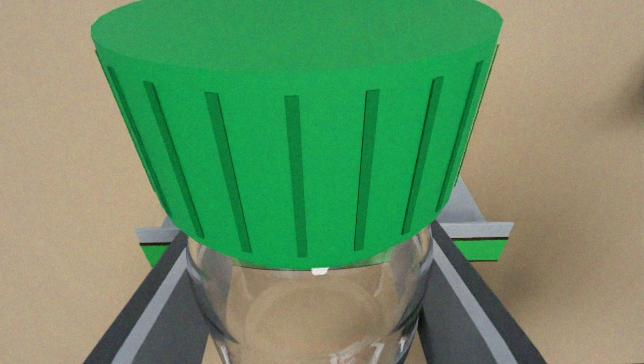

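>>> move --target '{"side": "left", "x": -0.51, "y": 0.487, "z": 1.217, "quat_wxyz": [0.766, 0.6428, 0, 0]}' --min_time_s 0.6

>>> move --target '{"side": "left", "x": -0.51, "y": 0.522, "z": 1.217, "quat_wxyz": [0.766, 0.6428, 0, 0]}' --min_time_s 0.6

>>> move --target '{"side": "left", "x": -0.51, "y": 0.557, "z": 1.217, "quat_wxyz": [0.766, 0.6428, 0, 0]}' --min_time_s 0.6

>>> move --target '{"side": "left", "x": -0.51, "y": 0.59, "z": 1.217, "quat_wxyz": [0.766, 0.6428, 0, 0]}' --min_time_s 0.6 --cameras '["head_camera", "left_wrist_camera"]'

Scene clock: 248.60 s.
Joint torques (N m): left_arm=[-11.64 9.19 5.51 -6.88 -1.01 -1.94 0.08] | right_arm=[-5.56 -14.13 -8.94 -3.53 0.55 -0.73 0.06]
External joint torques (N m): left_arm=[-0.85 0.07 -1.64 -0.29 -0.08 -0.29 0.07] | right_arm=[0.78 -1.14 1.47 0.59 -0.13 -0.04 0.07]
Wrist force (N): left_arm=[0.7 -5.9 0.0] | right_arm=[2.6 4.2 0.4]
Wrist torque (N m): left_arm=[0.09 0.10 -0.01] | right_arm=[-0.24 0.01 -0.09]
Wrist force, peak (N): left_arm=[1.0 -7.0 -0.6] | right_arm=[3.5 4.9 1.3]
move: done
base_odometry: x=+3.519 y=-0.605 heading=-1.627
lidar_m: 2.20 0.96 0.71 0.68 0.71 0.99 1.48 2.17 2.99 5.16 2.74 2.26
base_status: not commanded
joint_positions: torso_squat_rad=+0.350 torso_shift_rad=+0.000 torso_pitch_rad=+0.000 torso_yaw_rad=+1.500 left_shoulder_pitch_rad=-0.052 left_shoulder_roll_rad=+0.715 left_shoulder_yaw_rad=+0.041 left_elbow_rad=-2.356 left_forearm_roll_rad=+0.141 left_wrist_pitch_rad=+1.018 left_hand_roll_rad=-0.943 left_gripper_m=+0.055 right_shoulder_pitch_rad=+0.425 right_shoulder_roll_rad=-1.184 right_shoulder_yaw_rad=-0.199 right_elbow_rad=-2.244 right_forearm_roll_rad=+0.034 right_wrist_pitch_rad=+0.357 right_hand_roll_rad=+0.349 right_gripper_m=+0.080 head_pan_rad=+0.000 head_tilt_rad=+0.300
joint_status: all done
wheel_motors_off: 0
motor_effort: left_wheel=+10(11) right_wheel=-7(7)
contact_limits: right_gripper_m 200 mA
chest: x=-0.2280 y=-0.0002 z=+1.2475 quat_wxyz=(+0.732, +0.000, +0.000, +0.681) (m; base frame)
left_hand: x=-0.5101 y=+0.4866 z=+1.2172 quat_wxyz=(+0.766, +0.643, +0.000, +0.000) (m; base frame)
left_hand_status: reached (checked arc, planned for 0.6 s): 0 mm and 0.0 deg off.
right_hand: x=+0.1870 y=+0.4003 z=+1.2099 quat_wxyz=(+0.000, +0.000, -0.676, +0.737) (m; base frame)
pictures: none

Scene clock: 249.53 s.
Joint torques (N m): left_arm=[-14.09 9.87 5.89 -6.87 -1.01 -1.99 0.04] | right_arm=[-5.47 -14.23 -9.46 -3.61 0.64 -0.54 0.04]
External joint torques (N m): left_arm=[-1.28 0.3 -1.63 -0.06 -0.13 -0.32 0.03] | right_arm=[0.87 -1.25 0.95 0.52 -0.04 0.15 0.05]
Wrist force (N): left_arm=[0.9 -5.9 -0.2] | right_arm=[2.9 4.2 -0.1]
Wrist torque (N m): left_arm=[0.07 0.12 -0.01] | right_arm=[-0.23 0.03 -0.04]
Wrist force, peak (N): left_arm=[0.0 -6.6 -0.5] | right_arm=[3.2 5.5 1.1]
move: done
base_odometry: x=+3.519 y=-0.605 heading=-1.627
lidar_m: 2.20 0.96 0.71 0.68 0.71 1.00 1.49 2.17 2.99 5.16 2.75 2.25
base_status: not commanded
joint_positions: torso_squat_rad=+0.350 torso_shift_rad=+0.000 torso_pitch_rad=+0.000 torso_yaw_rad=+1.500 left_shoulder_pitch_rad=-0.165 left_shoulder_roll_rad=+0.709 left_shoulder_yaw_rad=+0.004 left_elbow_rad=-2.211 left_forearm_roll_rad=+0.145 left_wrist_pitch_rad=+0.980 left_hand_roll_rad=-0.958 left_gripper_m=+0.055 right_shoulder_pitch_rad=+0.425 right_shoulder_roll_rad=-1.184 right_shoulder_yaw_rad=-0.199 right_elbow_rad=-2.244 right_forearm_roll_rad=+0.034 right_wrist_pitch_rad=+0.357 right_hand_roll_rad=+0.349 right_gripper_m=+0.080 head_pan_rad=+0.000 head_tilt_rad=+0.300
joint_status: all done
wheel_motors_off: 0
motor_effort: left_wheel=+10(11) right_wheel=-7(7)
contact_limits: right_gripper_m 200 mA
chest: x=-0.2280 y=-0.0002 z=+1.2475 quat_wxyz=(+0.732, +0.000, +0.000, +0.681) (m; base frame)
left_hand: x=-0.5102 y=+0.5218 z=+1.2172 quat_wxyz=(+0.766, +0.643, +0.000, +0.000) (m; base frame)
left_hand_status: reached (checked arc, planned for 0.6 s): 0 mm and 0.0 deg off.
right_hand: x=+0.1870 y=+0.4003 z=+1.2099 quat_wxyz=(+0.000, +0.000, -0.676, +0.737) (m; base frame)
pictures: none

Scene clock: 250.47 s.
Joint torques (N m): left_arm=[-15.91 10.31 6.2 -7.3 -0.93 -1.97 0.12] | right_arm=[-5.99 -13.92 -9.25 -3.64 0.64 -0.64 0.1]
External joint torques (N m): left_arm=[-1.13 0.33 -1.56 -0.22 -0.11 -0.28 0.1] | right_arm=[0.34 -0.93 1.16 0.49 -0.04 0.06 0.11]
Wrist force (N): left_arm=[0.9 -6.0 -0.1] | right_arm=[3.1 4.6 0.3]
Wrist torque (N m): left_arm=[0.10 0.10 -0.01] | right_arm=[-0.24 0.08 -0.04]
Wrist force, peak (N): left_arm=[0.2 -6.7 -0.7] | right_arm=[2.0 5.9 1.5]
move: done
base_odometry: x=+3.519 y=-0.605 heading=-1.627
lidar_m: 2.20 0.96 0.70 0.67 0.71 0.99 1.49 2.17 2.99 5.16 2.75 2.25
base_status: not commanded
joint_positions: torso_squat_rad=+0.350 torso_shift_rad=+0.000 torso_pitch_rad=+0.000 torso_yaw_rad=+1.500 left_shoulder_pitch_rad=-0.274 left_shoulder_roll_rad=+0.699 left_shoulder_yaw_rad=-0.029 left_elbow_rad=-2.057 left_forearm_roll_rad=+0.151 left_wrist_pitch_rad=+0.930 left_hand_roll_rad=-0.978 left_gripper_m=+0.055 right_shoulder_pitch_rad=+0.425 right_shoulder_roll_rad=-1.184 right_shoulder_yaw_rad=-0.199 right_elbow_rad=-2.244 right_forearm_roll_rad=+0.034 right_wrist_pitch_rad=+0.357 right_hand_roll_rad=+0.349 right_gripper_m=+0.080 head_pan_rad=+0.000 head_tilt_rad=+0.300
joint_status: all done
wheel_motors_off: 0
motor_effort: left_wheel=+10(11) right_wheel=-6(7)
contact_limits: right_gripper_m 200 mA
chest: x=-0.2280 y=-0.0002 z=+1.2475 quat_wxyz=(+0.732, +0.000, +0.000, +0.681) (m; base frame)
left_hand: x=-0.5102 y=+0.5567 z=+1.2172 quat_wxyz=(+0.766, +0.643, +0.000, +0.000) (m; base frame)
left_hand_status: reached (checked arc, planned for 0.6 s): 0 mm and 0.0 deg off.
right_hand: x=+0.1870 y=+0.4003 z=+1.2099 quat_wxyz=(+0.000, +0.000, -0.676, +0.737) (m; base frame)
pictures: none

Scene clock: 251.40 s.
Joint torques (N m): left_arm=[-18.14 10.58 6.56 -7.36 -1.06 -2.08 0.01] | right_arm=[-5.75 -13.75 -8.73 -3.56 0.47 -0.76 -0.29]
External joint torques (N m): left_arm=[-1.53 0.24 -1.29 0.02 -0.32 -0.36 0] | right_arm=[0.58 -0.77 1.68 0.56 -0.21 -0.07 -0.28]
Wrist force (N): left_arm=[0.9 -6.0 -0.3] | right_arm=[2.7 4.5 0.2]
Wrist torque (N m): left_arm=[0.12 0.11 -0.01] | right_arm=[-0.28 0.04 -0.08]
Wrist force, peak (N): left_arm=[0.8 -6.9 -0.9] | right_arm=[2.7 5.6 -0.1]
move: done
base_odometry: x=+3.519 y=-0.605 heading=-1.627
lidar_m: 2.20 0.96 0.70 0.68 0.71 0.99 1.49 2.17 2.99 5.16 2.74 2.26
base_status: not commanded
joint_positions: torso_squat_rad=+0.350 torso_shift_rad=+0.000 torso_pitch_rad=+0.000 torso_yaw_rad=+1.500 left_shoulder_pitch_rad=-0.376 left_shoulder_roll_rad=+0.685 left_shoulder_yaw_rad=-0.058 left_elbow_rad=-1.903 left_forearm_roll_rad=+0.158 left_wrist_pitch_rad=+0.874 left_hand_roll_rad=-1.000 left_gripper_m=+0.055 right_shoulder_pitch_rad=+0.425 right_shoulder_roll_rad=-1.184 right_shoulder_yaw_rad=-0.199 right_elbow_rad=-2.244 right_forearm_roll_rad=+0.034 right_wrist_pitch_rad=+0.357 right_hand_roll_rad=+0.349 right_gripper_m=+0.080 head_pan_rad=+0.000 head_tilt_rad=+0.300
joint_status: all done
wheel_motors_off: 0
motor_effort: left_wheel=+10(11) right_wheel=-6(7)
contact_limits: right_gripper_m 200 mA
chest: x=-0.2280 y=-0.0002 z=+1.2475 quat_wxyz=(+0.732, +0.000, +0.000, +0.681) (m; base frame)
left_hand: x=-0.5102 y=+0.5897 z=+1.2172 quat_wxyz=(+0.766, +0.643, +0.000, +0.000) (m; base frame)
left_hand_status: reached (checked arc, planned for 0.6 s): 0 mm and 0.0 deg off.
right_hand: x=+0.1870 y=+0.4003 z=+1.2099 quat_wxyz=(+0.000, +0.000, -0.676, +0.737) (m; base frame)
pictures: head_camera, left_wrist_camera
camera_calibration:
head_camera: T_world_to_cam=[[0.994697, -0.100216, 0.0231128, 0.198781], [-0.0037753, -0.260159, -0.965558, 1.46093], [0.102777, 0.960351, -0.259158, 0.320678], [0, 0, 0, 1]] pos_world=[-0.22517, 0.0920307, 1.48912]
left_wrist_camera: T_world_to_cam=[[0.999354, -0.0359176, 0.00116167, 0.528552], [-0.0211146, -0.613025, -0.789781, 1.33938], [0.0290792, 0.789246, -0.613388, 0.370286], [0, 0, 0, 1]] pos_world=[-0.510698, 0.547812, 1.28433]

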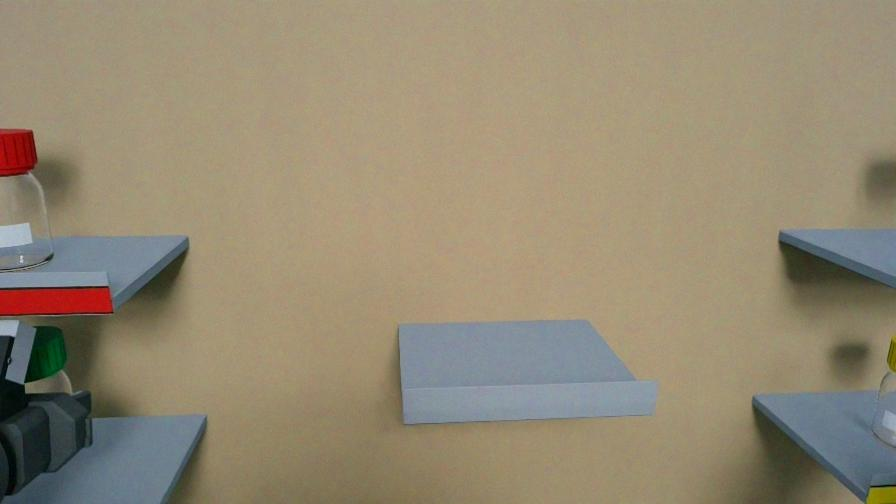

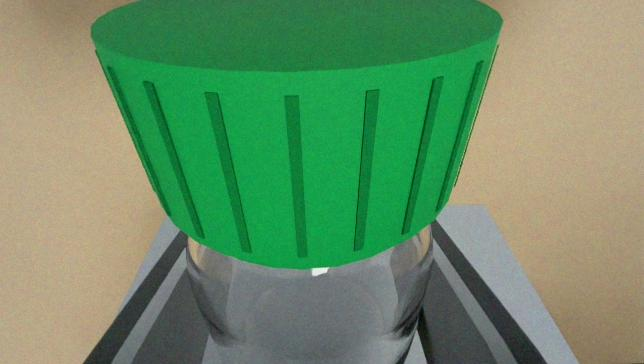

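>>> move --target '{"side": "left", "x": -0.51, "y": 0.59, "z": 1.196, "quat_wxyz": [0.766, 0.6428, 0, 0]}' --min_time_s 0.7

>>> move --target '{"side": "left", "x": -0.51, "y": 0.59, "z": 1.192, "quat_wxyz": [0.766, 0.6428, 0, 0]}' --min_time_s 0.3

>>> move --target '{"side": "left", "x": -0.51, "y": 0.59, "z": 1.189, "quat_wxyz": [0.766, 0.6428, 0, 0]}' --min_time_s 0.3

Scene clock: 252.80 s.
Joint torques (N m): left_arm=[-17.01 10.18 5.97 -7.7 -1.03 -2.26 0.56] | right_arm=[-5.61 -13.83 -9.43 -3.66 0.53 -0.64 -0.03]
External joint torques (N m): left_arm=[-0.66 0.11 -1.73 0.08 -0.33 -0.55 0.55] | right_arm=[0.73 -0.85 0.98 0.47 -0.15 0.05 -0.02]
Wrist force (N): left_arm=[1.0 -6.2 -0.2] | right_arm=[3.9 3.9 0.4]
Wrist torque (N m): left_arm=[0.12 0.13 -0.14] | right_arm=[-0.19 0.19 -0.04]
Wrist force, peak (N): left_arm=[1.0 -6.3 -0.5] | right_arm=[3.4 5.0 0.5]
move: done
base_odometry: x=+3.519 y=-0.605 heading=-1.627
lidar_m: 2.20 0.96 0.70 0.67 0.71 0.98 1.49 2.17 3.00 5.16 2.74 2.25
base_status: not commanded
joint_positions: torso_squat_rad=+0.350 torso_shift_rad=+0.000 torso_pitch_rad=+0.000 torso_yaw_rad=+1.500 left_shoulder_pitch_rad=-0.340 left_shoulder_roll_rad=+0.659 left_shoulder_yaw_rad=-0.069 left_elbow_rad=-1.882 left_forearm_roll_rad=+0.124 left_wrist_pitch_rad=+0.821 left_hand_roll_rad=-0.997 left_gripper_m=+0.055 right_shoulder_pitch_rad=+0.425 right_shoulder_roll_rad=-1.184 right_shoulder_yaw_rad=-0.199 right_elbow_rad=-2.244 right_forearm_roll_rad=+0.034 right_wrist_pitch_rad=+0.357 right_hand_roll_rad=+0.349 right_gripper_m=+0.080 head_pan_rad=+0.000 head_tilt_rad=+0.300
joint_status: all done
wheel_motors_off: 0
motor_effort: left_wheel=+10(11) right_wheel=-7(8)
contact_limits: right_gripper_m 200 mA
chest: x=-0.2280 y=-0.0002 z=+1.2475 quat_wxyz=(+0.732, +0.000, +0.000, +0.681) (m; base frame)
left_hand: x=-0.5100 y=+0.5892 z=+1.1964 quat_wxyz=(+0.767, +0.642, +0.000, +0.000) (m; base frame)
left_hand_status: reached (checked arc, planned for 0.7 s): 1 mm and 0.1 deg off.
right_hand: x=+0.1870 y=+0.4003 z=+1.2099 quat_wxyz=(+0.000, +0.000, -0.676, +0.737) (m; base frame)
pictures: none

Scene clock: 253.43 s.
Joint torques (N m): left_arm=[-17.13 10.23 5.83 -7.92 -1.08 -2.19 0.58] | right_arm=[-5.96 -14.09 -9.72 -4.04 0.77 -0.68 -0.09]
External joint torques (N m): left_arm=[-0.79 0.22 -1.81 -0.03 -0.39 -0.49 0.57] | right_arm=[0.38 -1.1 0.69 0.09 0.09 0.02 -0.08]
Wrist force (N): left_arm=[1.1 -6.1 0.0] | right_arm=[2.7 3.9 0.3]
Wrist torque (N m): left_arm=[0.10 0.14 -0.14] | right_arm=[-0.18 -0.01 -0.04]
Wrist force, peak (N): left_arm=[0.8 -6.5 -0.3] | right_arm=[3.5 4.9 0.0]
move: done
base_odometry: x=+3.519 y=-0.605 heading=-1.627
lidar_m: 2.20 0.96 0.71 0.68 0.72 0.99 1.48 2.17 2.99 5.16 2.75 2.25
base_status: not commanded
joint_positions: torso_squat_rad=+0.350 torso_shift_rad=+0.000 torso_pitch_rad=+0.000 torso_yaw_rad=+1.500 left_shoulder_pitch_rad=-0.334 left_shoulder_roll_rad=+0.652 left_shoulder_yaw_rad=-0.070 left_elbow_rad=-1.872 left_forearm_roll_rad=+0.113 left_wrist_pitch_rad=+0.806 left_hand_roll_rad=-0.995 left_gripper_m=+0.055 right_shoulder_pitch_rad=+0.425 right_shoulder_roll_rad=-1.184 right_shoulder_yaw_rad=-0.199 right_elbow_rad=-2.244 right_forearm_roll_rad=+0.034 right_wrist_pitch_rad=+0.357 right_hand_roll_rad=+0.349 right_gripper_m=+0.080 head_pan_rad=+0.000 head_tilt_rad=+0.300
joint_status: all done
wheel_motors_off: 0
motor_effort: left_wheel=+10(11) right_wheel=-6(7)
contact_limits: right_gripper_m 200 mA
chest: x=-0.2280 y=-0.0002 z=+1.2475 quat_wxyz=(+0.732, +0.000, +0.000, +0.681) (m; base frame)
left_hand: x=-0.5102 y=+0.5899 z=+1.1923 quat_wxyz=(+0.766, +0.643, +0.000, +0.000) (m; base frame)
left_hand_status: reached (checked arc, planned for 0.3 s): 0 mm and 0.0 deg off.
right_hand: x=+0.1870 y=+0.4003 z=+1.2099 quat_wxyz=(+0.000, +0.000, -0.676, +0.737) (m; base frame)
pictures: none

Scene clock: 254.07 s.
Joint torques (N m): left_arm=[-14.79 8.64 3.76 -5.87 -0.31 -0.89 0.51] | right_arm=[-5.59 -14.32 -9.67 -3.64 0.55 -0.44 -0.08]
External joint torques (N m): left_arm=[1.53 -1.34 -3.85 2.07 0.38 0.82 0.5] | right_arm=[0.74 -1.33 0.74 0.48 -0.12 0.25 -0.07]
Wrist force (N): left_arm=[-0.6 1.2 4.1] | right_arm=[2.9 4.8 0.2]
Wrist torque (N m): left_arm=[0.13 0.05 -0.05] | right_arm=[-0.33 -0.01 -0.09]
Wrist force, peak (N): left_arm=[0.8 -6.2 -0.2] | right_arm=[3.3 5.0 0.2]
move: done
base_odometry: x=+3.519 y=-0.605 heading=-1.627
lidar_m: 2.20 0.96 0.70 0.68 0.71 1.00 1.48 2.18 2.99 5.17 2.75 2.25
base_status: not commanded
joint_positions: torso_squat_rad=+0.350 torso_shift_rad=+0.000 torso_pitch_rad=+0.000 torso_yaw_rad=+1.500 left_shoulder_pitch_rad=-0.330 left_shoulder_roll_rad=+0.648 left_shoulder_yaw_rad=-0.071 left_elbow_rad=-1.869 left_forearm_roll_rad=+0.107 left_wrist_pitch_rad=+0.797 left_hand_roll_rad=-0.995 left_gripper_m=+0.055 right_shoulder_pitch_rad=+0.425 right_shoulder_roll_rad=-1.184 right_shoulder_yaw_rad=-0.199 right_elbow_rad=-2.244 right_forearm_roll_rad=+0.034 right_wrist_pitch_rad=+0.357 right_hand_roll_rad=+0.349 right_gripper_m=+0.080 head_pan_rad=+0.000 head_tilt_rad=+0.300
joint_status: all done
wheel_motors_off: 0
motor_effort: left_wheel=+10(11) right_wheel=-7(8)
contact_limits: right_gripper_m 200 mA
chest: x=-0.2280 y=-0.0002 z=+1.2475 quat_wxyz=(+0.732, +0.000, +0.000, +0.681) (m; base frame)
left_hand: x=-0.5102 y=+0.5901 z=+1.1902 quat_wxyz=(+0.765, +0.644, +0.000, +0.000) (m; base frame)
left_hand_status: reached (checked arc, planned for 0.3 s): 1 mm and 0.1 deg off.
right_hand: x=+0.1870 y=+0.4003 z=+1.2100 quat_wxyz=(+0.000, +0.000, -0.676, +0.737) (m; base frame)
pictures: none

>>> move --joints '{"left_gripper_m": 0.085}'

>>> move --target '{"side": "left", "x": -0.51, "y": 0.588, "z": 1.2, "quat_wxyz": [0.766, 0.6428, 0, 0]}' --min_time_s 0.5

>>> move --target '{"side": "left", "x": -0.51, "y": 0.52, "z": 1.204, "quat_wxyz": [0.766, 0.6428, 0, 0]}' --min_time_s 0.7

>>> move --target '{"side": "left", "x": -0.51, "y": 0.435, "z": 1.21, "quat_wxyz": [0.766, 0.6428, 0, 0]}' --min_time_s 0.8 --cameras '["head_camera", "left_wrist_camera"]'

Scene clock: 255.53 s.
Joint torques (N m): left_arm=[-16.02 9.79 5.38 -7.12 -0.58 -1.47 0.52] | right_arm=[-6.19 -14.09 -9.43 -3.57 0.5 -0.85 0.14]
External joint torques (N m): left_arm=[0.3 -0.18 -2.23 0.83 0.11 0.24 0.5] | right_arm=[0.14 -1.1 0.98 0.55 -0.18 -0.15 0.15]
Wrist force (N): left_arm=[0.8 -4.7 -0.1] | right_arm=[2.8 4.5 0.3]
Wrist torque (N m): left_arm=[0.14 0.08 -0.14] | right_arm=[-0.27 0.05 -0.04]
Wrist force, peak (N): left_arm=[0.9 -5.5 0.1] | right_arm=[4.0 4.7 0.2]
move: done
base_odometry: x=+3.519 y=-0.605 heading=-1.627
lidar_m: 2.20 0.95 0.70 0.68 0.71 0.99 1.49 2.17 2.99 5.17 2.75 2.26
base_status: not commanded
joint_positions: torso_squat_rad=+0.350 torso_shift_rad=+0.000 torso_pitch_rad=+0.000 torso_yaw_rad=+1.500 left_shoulder_pitch_rad=-0.330 left_shoulder_roll_rad=+0.647 left_shoulder_yaw_rad=-0.072 left_elbow_rad=-1.868 left_forearm_roll_rad=+0.107 left_wrist_pitch_rad=+0.797 left_hand_roll_rad=-0.995 left_gripper_m=+0.085 right_shoulder_pitch_rad=+0.425 right_shoulder_roll_rad=-1.184 right_shoulder_yaw_rad=-0.199 right_elbow_rad=-2.244 right_forearm_roll_rad=+0.034 right_wrist_pitch_rad=+0.357 right_hand_roll_rad=+0.349 right_gripper_m=+0.080 head_pan_rad=+0.000 head_tilt_rad=+0.300
joint_status: all done
wheel_motors_off: 0
motor_effort: left_wheel=+10(11) right_wheel=-5(8)
contact_limits: right_gripper_m 200 mA
chest: x=-0.2280 y=-0.0002 z=+1.2475 quat_wxyz=(+0.732, +0.000, +0.000, +0.681) (m; base frame)
left_hand: x=-0.5102 y=+0.5900 z=+1.1897 quat_wxyz=(+0.766, +0.643, +0.000, +0.000) (m; base frame)
right_hand: x=+0.1870 y=+0.4003 z=+1.2100 quat_wxyz=(+0.000, +0.000, -0.676, +0.737) (m; base frame)
pictures: none

Scene clock: 256.37 s.
Joint torques (N m): left_arm=[-17.64 12.29 9.24 -8.58 -0.61 -1.57 0.05] | right_arm=[-5.72 -14.34 -9.34 -3.8 0.63 -0.58 0]
External joint torques (N m): left_arm=[-1.31 2.22 1.54 -0.85 0.1 0.14 0.03] | right_arm=[0.62 -1.35 1.07 0.33 -0.04 0.11 0]
Wrist force (N): left_arm=[0.8 -4.5 0.0] | right_arm=[2.7 4.2 -0.3]
Wrist torque (N m): left_arm=[0.11 0.10 -0.02] | right_arm=[-0.22 0.02 -0.05]
Wrist force, peak (N): left_arm=[0.8 -5.0 -0.1] | right_arm=[3.4 5.0 0.6]
move: done
base_odometry: x=+3.519 y=-0.605 heading=-1.627
lidar_m: 2.20 0.96 0.71 0.68 0.71 0.99 1.49 2.17 2.99 5.16 2.75 2.25
base_status: not commanded
joint_positions: torso_squat_rad=+0.350 torso_shift_rad=+0.000 torso_pitch_rad=+0.000 torso_yaw_rad=+1.500 left_shoulder_pitch_rad=-0.340 left_shoulder_roll_rad=+0.662 left_shoulder_yaw_rad=-0.066 left_elbow_rad=-1.891 left_forearm_roll_rad=+0.125 left_wrist_pitch_rad=+0.829 left_hand_roll_rad=-0.996 left_gripper_m=+0.085 right_shoulder_pitch_rad=+0.425 right_shoulder_roll_rad=-1.184 right_shoulder_yaw_rad=-0.199 right_elbow_rad=-2.244 right_forearm_roll_rad=+0.034 right_wrist_pitch_rad=+0.357 right_hand_roll_rad=+0.349 right_gripper_m=+0.080 head_pan_rad=+0.000 head_tilt_rad=+0.300
joint_status: all done
wheel_motors_off: 0
motor_effort: left_wheel=+10(10) right_wheel=-6(8)
contact_limits: right_gripper_m 200 mA
chest: x=-0.2280 y=-0.0002 z=+1.2475 quat_wxyz=(+0.732, +0.000, +0.000, +0.681) (m; base frame)
left_hand: x=-0.5097 y=+0.5881 z=+1.1997 quat_wxyz=(+0.766, +0.643, +0.000, +0.000) (m; base frame)
left_hand_status: reached (checked arc, planned for 0.5 s): 0 mm and 0.1 deg off.
right_hand: x=+0.1870 y=+0.4003 z=+1.2100 quat_wxyz=(+0.000, +0.000, -0.676, +0.737) (m; base frame)
pictures: none

Scene clock: 257.67 s.
Joint torques (N m): left_arm=[-13.66 10.58 7.97 -7.59 -0.94 -1.66 0.45] | right_arm=[-5.47 -14.14 -9.53 -3.84 0.46 -0.68 0.03]
External joint torques (N m): left_arm=[-1.15 1.21 0.5 -0.46 -0.08 -0.01 0.44] | right_arm=[0.86 -1.16 0.88 0.29 -0.22 0.01 0.04]
Wrist force (N): left_arm=[1.0 -4.7 0.1] | right_arm=[3.0 4.2 0.6]
Wrist torque (N m): left_arm=[0.15 0.11 -0.14] | right_arm=[-0.22 0.08 -0.07]
Wrist force, peak (N): left_arm=[0.3 -5.5 -0.2] | right_arm=[3.5 4.7 1.1]
move: done
base_odometry: x=+3.519 y=-0.605 heading=-1.627
lidar_m: 2.19 0.96 0.71 0.68 0.71 0.99 1.49 2.17 2.99 5.16 2.75 2.25
base_status: not commanded
joint_positions: torso_squat_rad=+0.350 torso_shift_rad=+0.000 torso_pitch_rad=+0.000 torso_yaw_rad=+1.500 left_shoulder_pitch_rad=-0.132 left_shoulder_roll_rad=+0.696 left_shoulder_yaw_rad=-0.010 left_elbow_rad=-2.203 left_forearm_roll_rad=+0.114 left_wrist_pitch_rad=+0.940 left_hand_roll_rad=-0.949 left_gripper_m=+0.085 right_shoulder_pitch_rad=+0.425 right_shoulder_roll_rad=-1.184 right_shoulder_yaw_rad=-0.199 right_elbow_rad=-2.244 right_forearm_roll_rad=+0.034 right_wrist_pitch_rad=+0.357 right_hand_roll_rad=+0.349 right_gripper_m=+0.080 head_pan_rad=+0.000 head_tilt_rad=+0.300
joint_status: all done
wheel_motors_off: 0
motor_effort: left_wheel=+10(11) right_wheel=-6(7)
contact_limits: right_gripper_m 200 mA
chest: x=-0.2280 y=-0.0002 z=+1.2475 quat_wxyz=(+0.732, +0.000, +0.000, +0.681) (m; base frame)
left_hand: x=-0.5099 y=+0.5200 z=+1.2040 quat_wxyz=(+0.766, +0.643, +0.000, +0.000) (m; base frame)
left_hand_status: reached (checked arc, planned for 0.7 s): 0 mm and 0.0 deg off.
right_hand: x=+0.1870 y=+0.4003 z=+1.2100 quat_wxyz=(+0.000, +0.000, -0.676, +0.737) (m; base frame)
pictures: none

Scene clock: 258.80 s.
Joint torques (N m): left_arm=[-8.38 9.95 7.56 -6.99 -1.11 -1.8 0.44] | right_arm=[-6.08 -14.24 -9.25 -3.25 0.7 -0.8 -0.14]
External joint torques (N m): left_arm=[-0.83 1.61 1.05 -0.38 -0.14 -0.19 0.43] | right_arm=[0.25 -1.26 1.16 0.87 0.02 -0.1 -0.13]
Wrist force (N): left_arm=[0.6 -4.7 0.1] | right_arm=[2.9 3.6 -0.5]
Wrist torque (N m): left_arm=[0.16 0.08 -0.14] | right_arm=[-0.19 0.04 -0.04]
Wrist force, peak (N): left_arm=[0.5 -5.3 -0.2] | right_arm=[3.8 4.8 0.7]
move: done
base_odometry: x=+3.519 y=-0.605 heading=-1.627
lidar_m: 2.20 0.96 0.71 0.68 0.71 0.99 1.49 2.17 2.99 5.17 2.74 2.26
base_status: not commanded
joint_positions: torso_squat_rad=+0.350 torso_shift_rad=+0.000 torso_pitch_rad=+0.000 torso_yaw_rad=+1.500 left_shoulder_pitch_rad=+0.146 left_shoulder_roll_rad=+0.718 left_shoulder_yaw_rad=+0.082 left_elbow_rad=-2.543 left_forearm_roll_rad=+0.107 left_wrist_pitch_rad=+1.017 left_hand_roll_rad=-0.907 left_gripper_m=+0.085 right_shoulder_pitch_rad=+0.425 right_shoulder_roll_rad=-1.184 right_shoulder_yaw_rad=-0.199 right_elbow_rad=-2.244 right_forearm_roll_rad=+0.034 right_wrist_pitch_rad=+0.357 right_hand_roll_rad=+0.349 right_gripper_m=+0.080 head_pan_rad=+0.000 head_tilt_rad=+0.300
joint_status: all done
wheel_motors_off: 0
motor_effort: left_wheel=+10(10) right_wheel=-6(7)
contact_limits: right_gripper_m 200 mA
chest: x=-0.2280 y=-0.0002 z=+1.2475 quat_wxyz=(+0.732, +0.000, +0.000, +0.681) (m; base frame)
left_hand: x=-0.5098 y=+0.4351 z=+1.2100 quat_wxyz=(+0.766, +0.643, +0.000, +0.000) (m; base frame)
left_hand_status: reached (checked arc, planned for 0.8 s): 0 mm and 0.0 deg off.
right_hand: x=+0.1870 y=+0.4003 z=+1.2100 quat_wxyz=(+0.000, +0.000, -0.676, +0.737) (m; base frame)
pictures: head_camera, left_wrist_camera
camera_calibration:
head_camera: T_world_to_cam=[[0.994698, -0.100209, 0.0230981, 0.198793], [-0.00378486, -0.260132, -0.965566, 1.46091], [0.102767, 0.960359, -0.259132, 0.320733], [0, 0, 0, 1]] pos_world=[-0.22517, 0.0919306, 1.48912]
left_wrist_camera: T_world_to_cam=[[0.999336, -0.0364192, 0.00118812, 0.522866], [-0.0214177, -0.61345, -0.789443, 1.23849], [0.0294798, 0.788893, -0.613823, 0.488638], [0, 0, 0, 1]] pos_world=[-0.510398, 0.39331, 1.27703]

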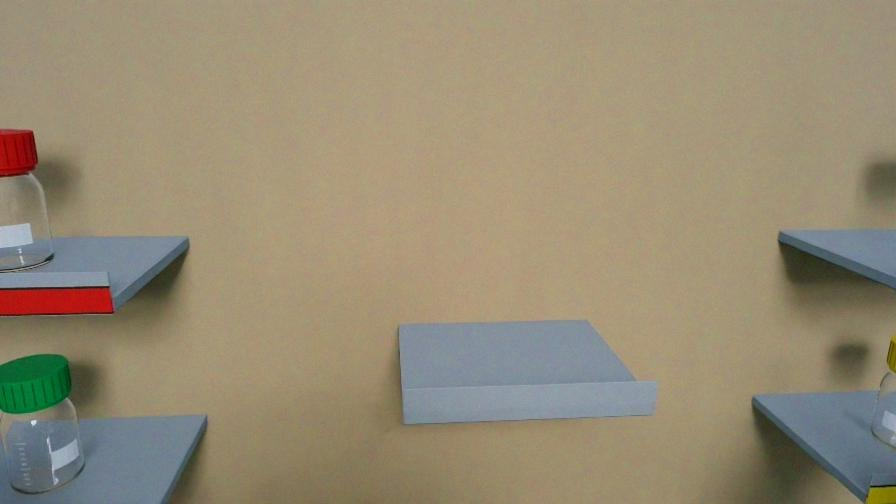

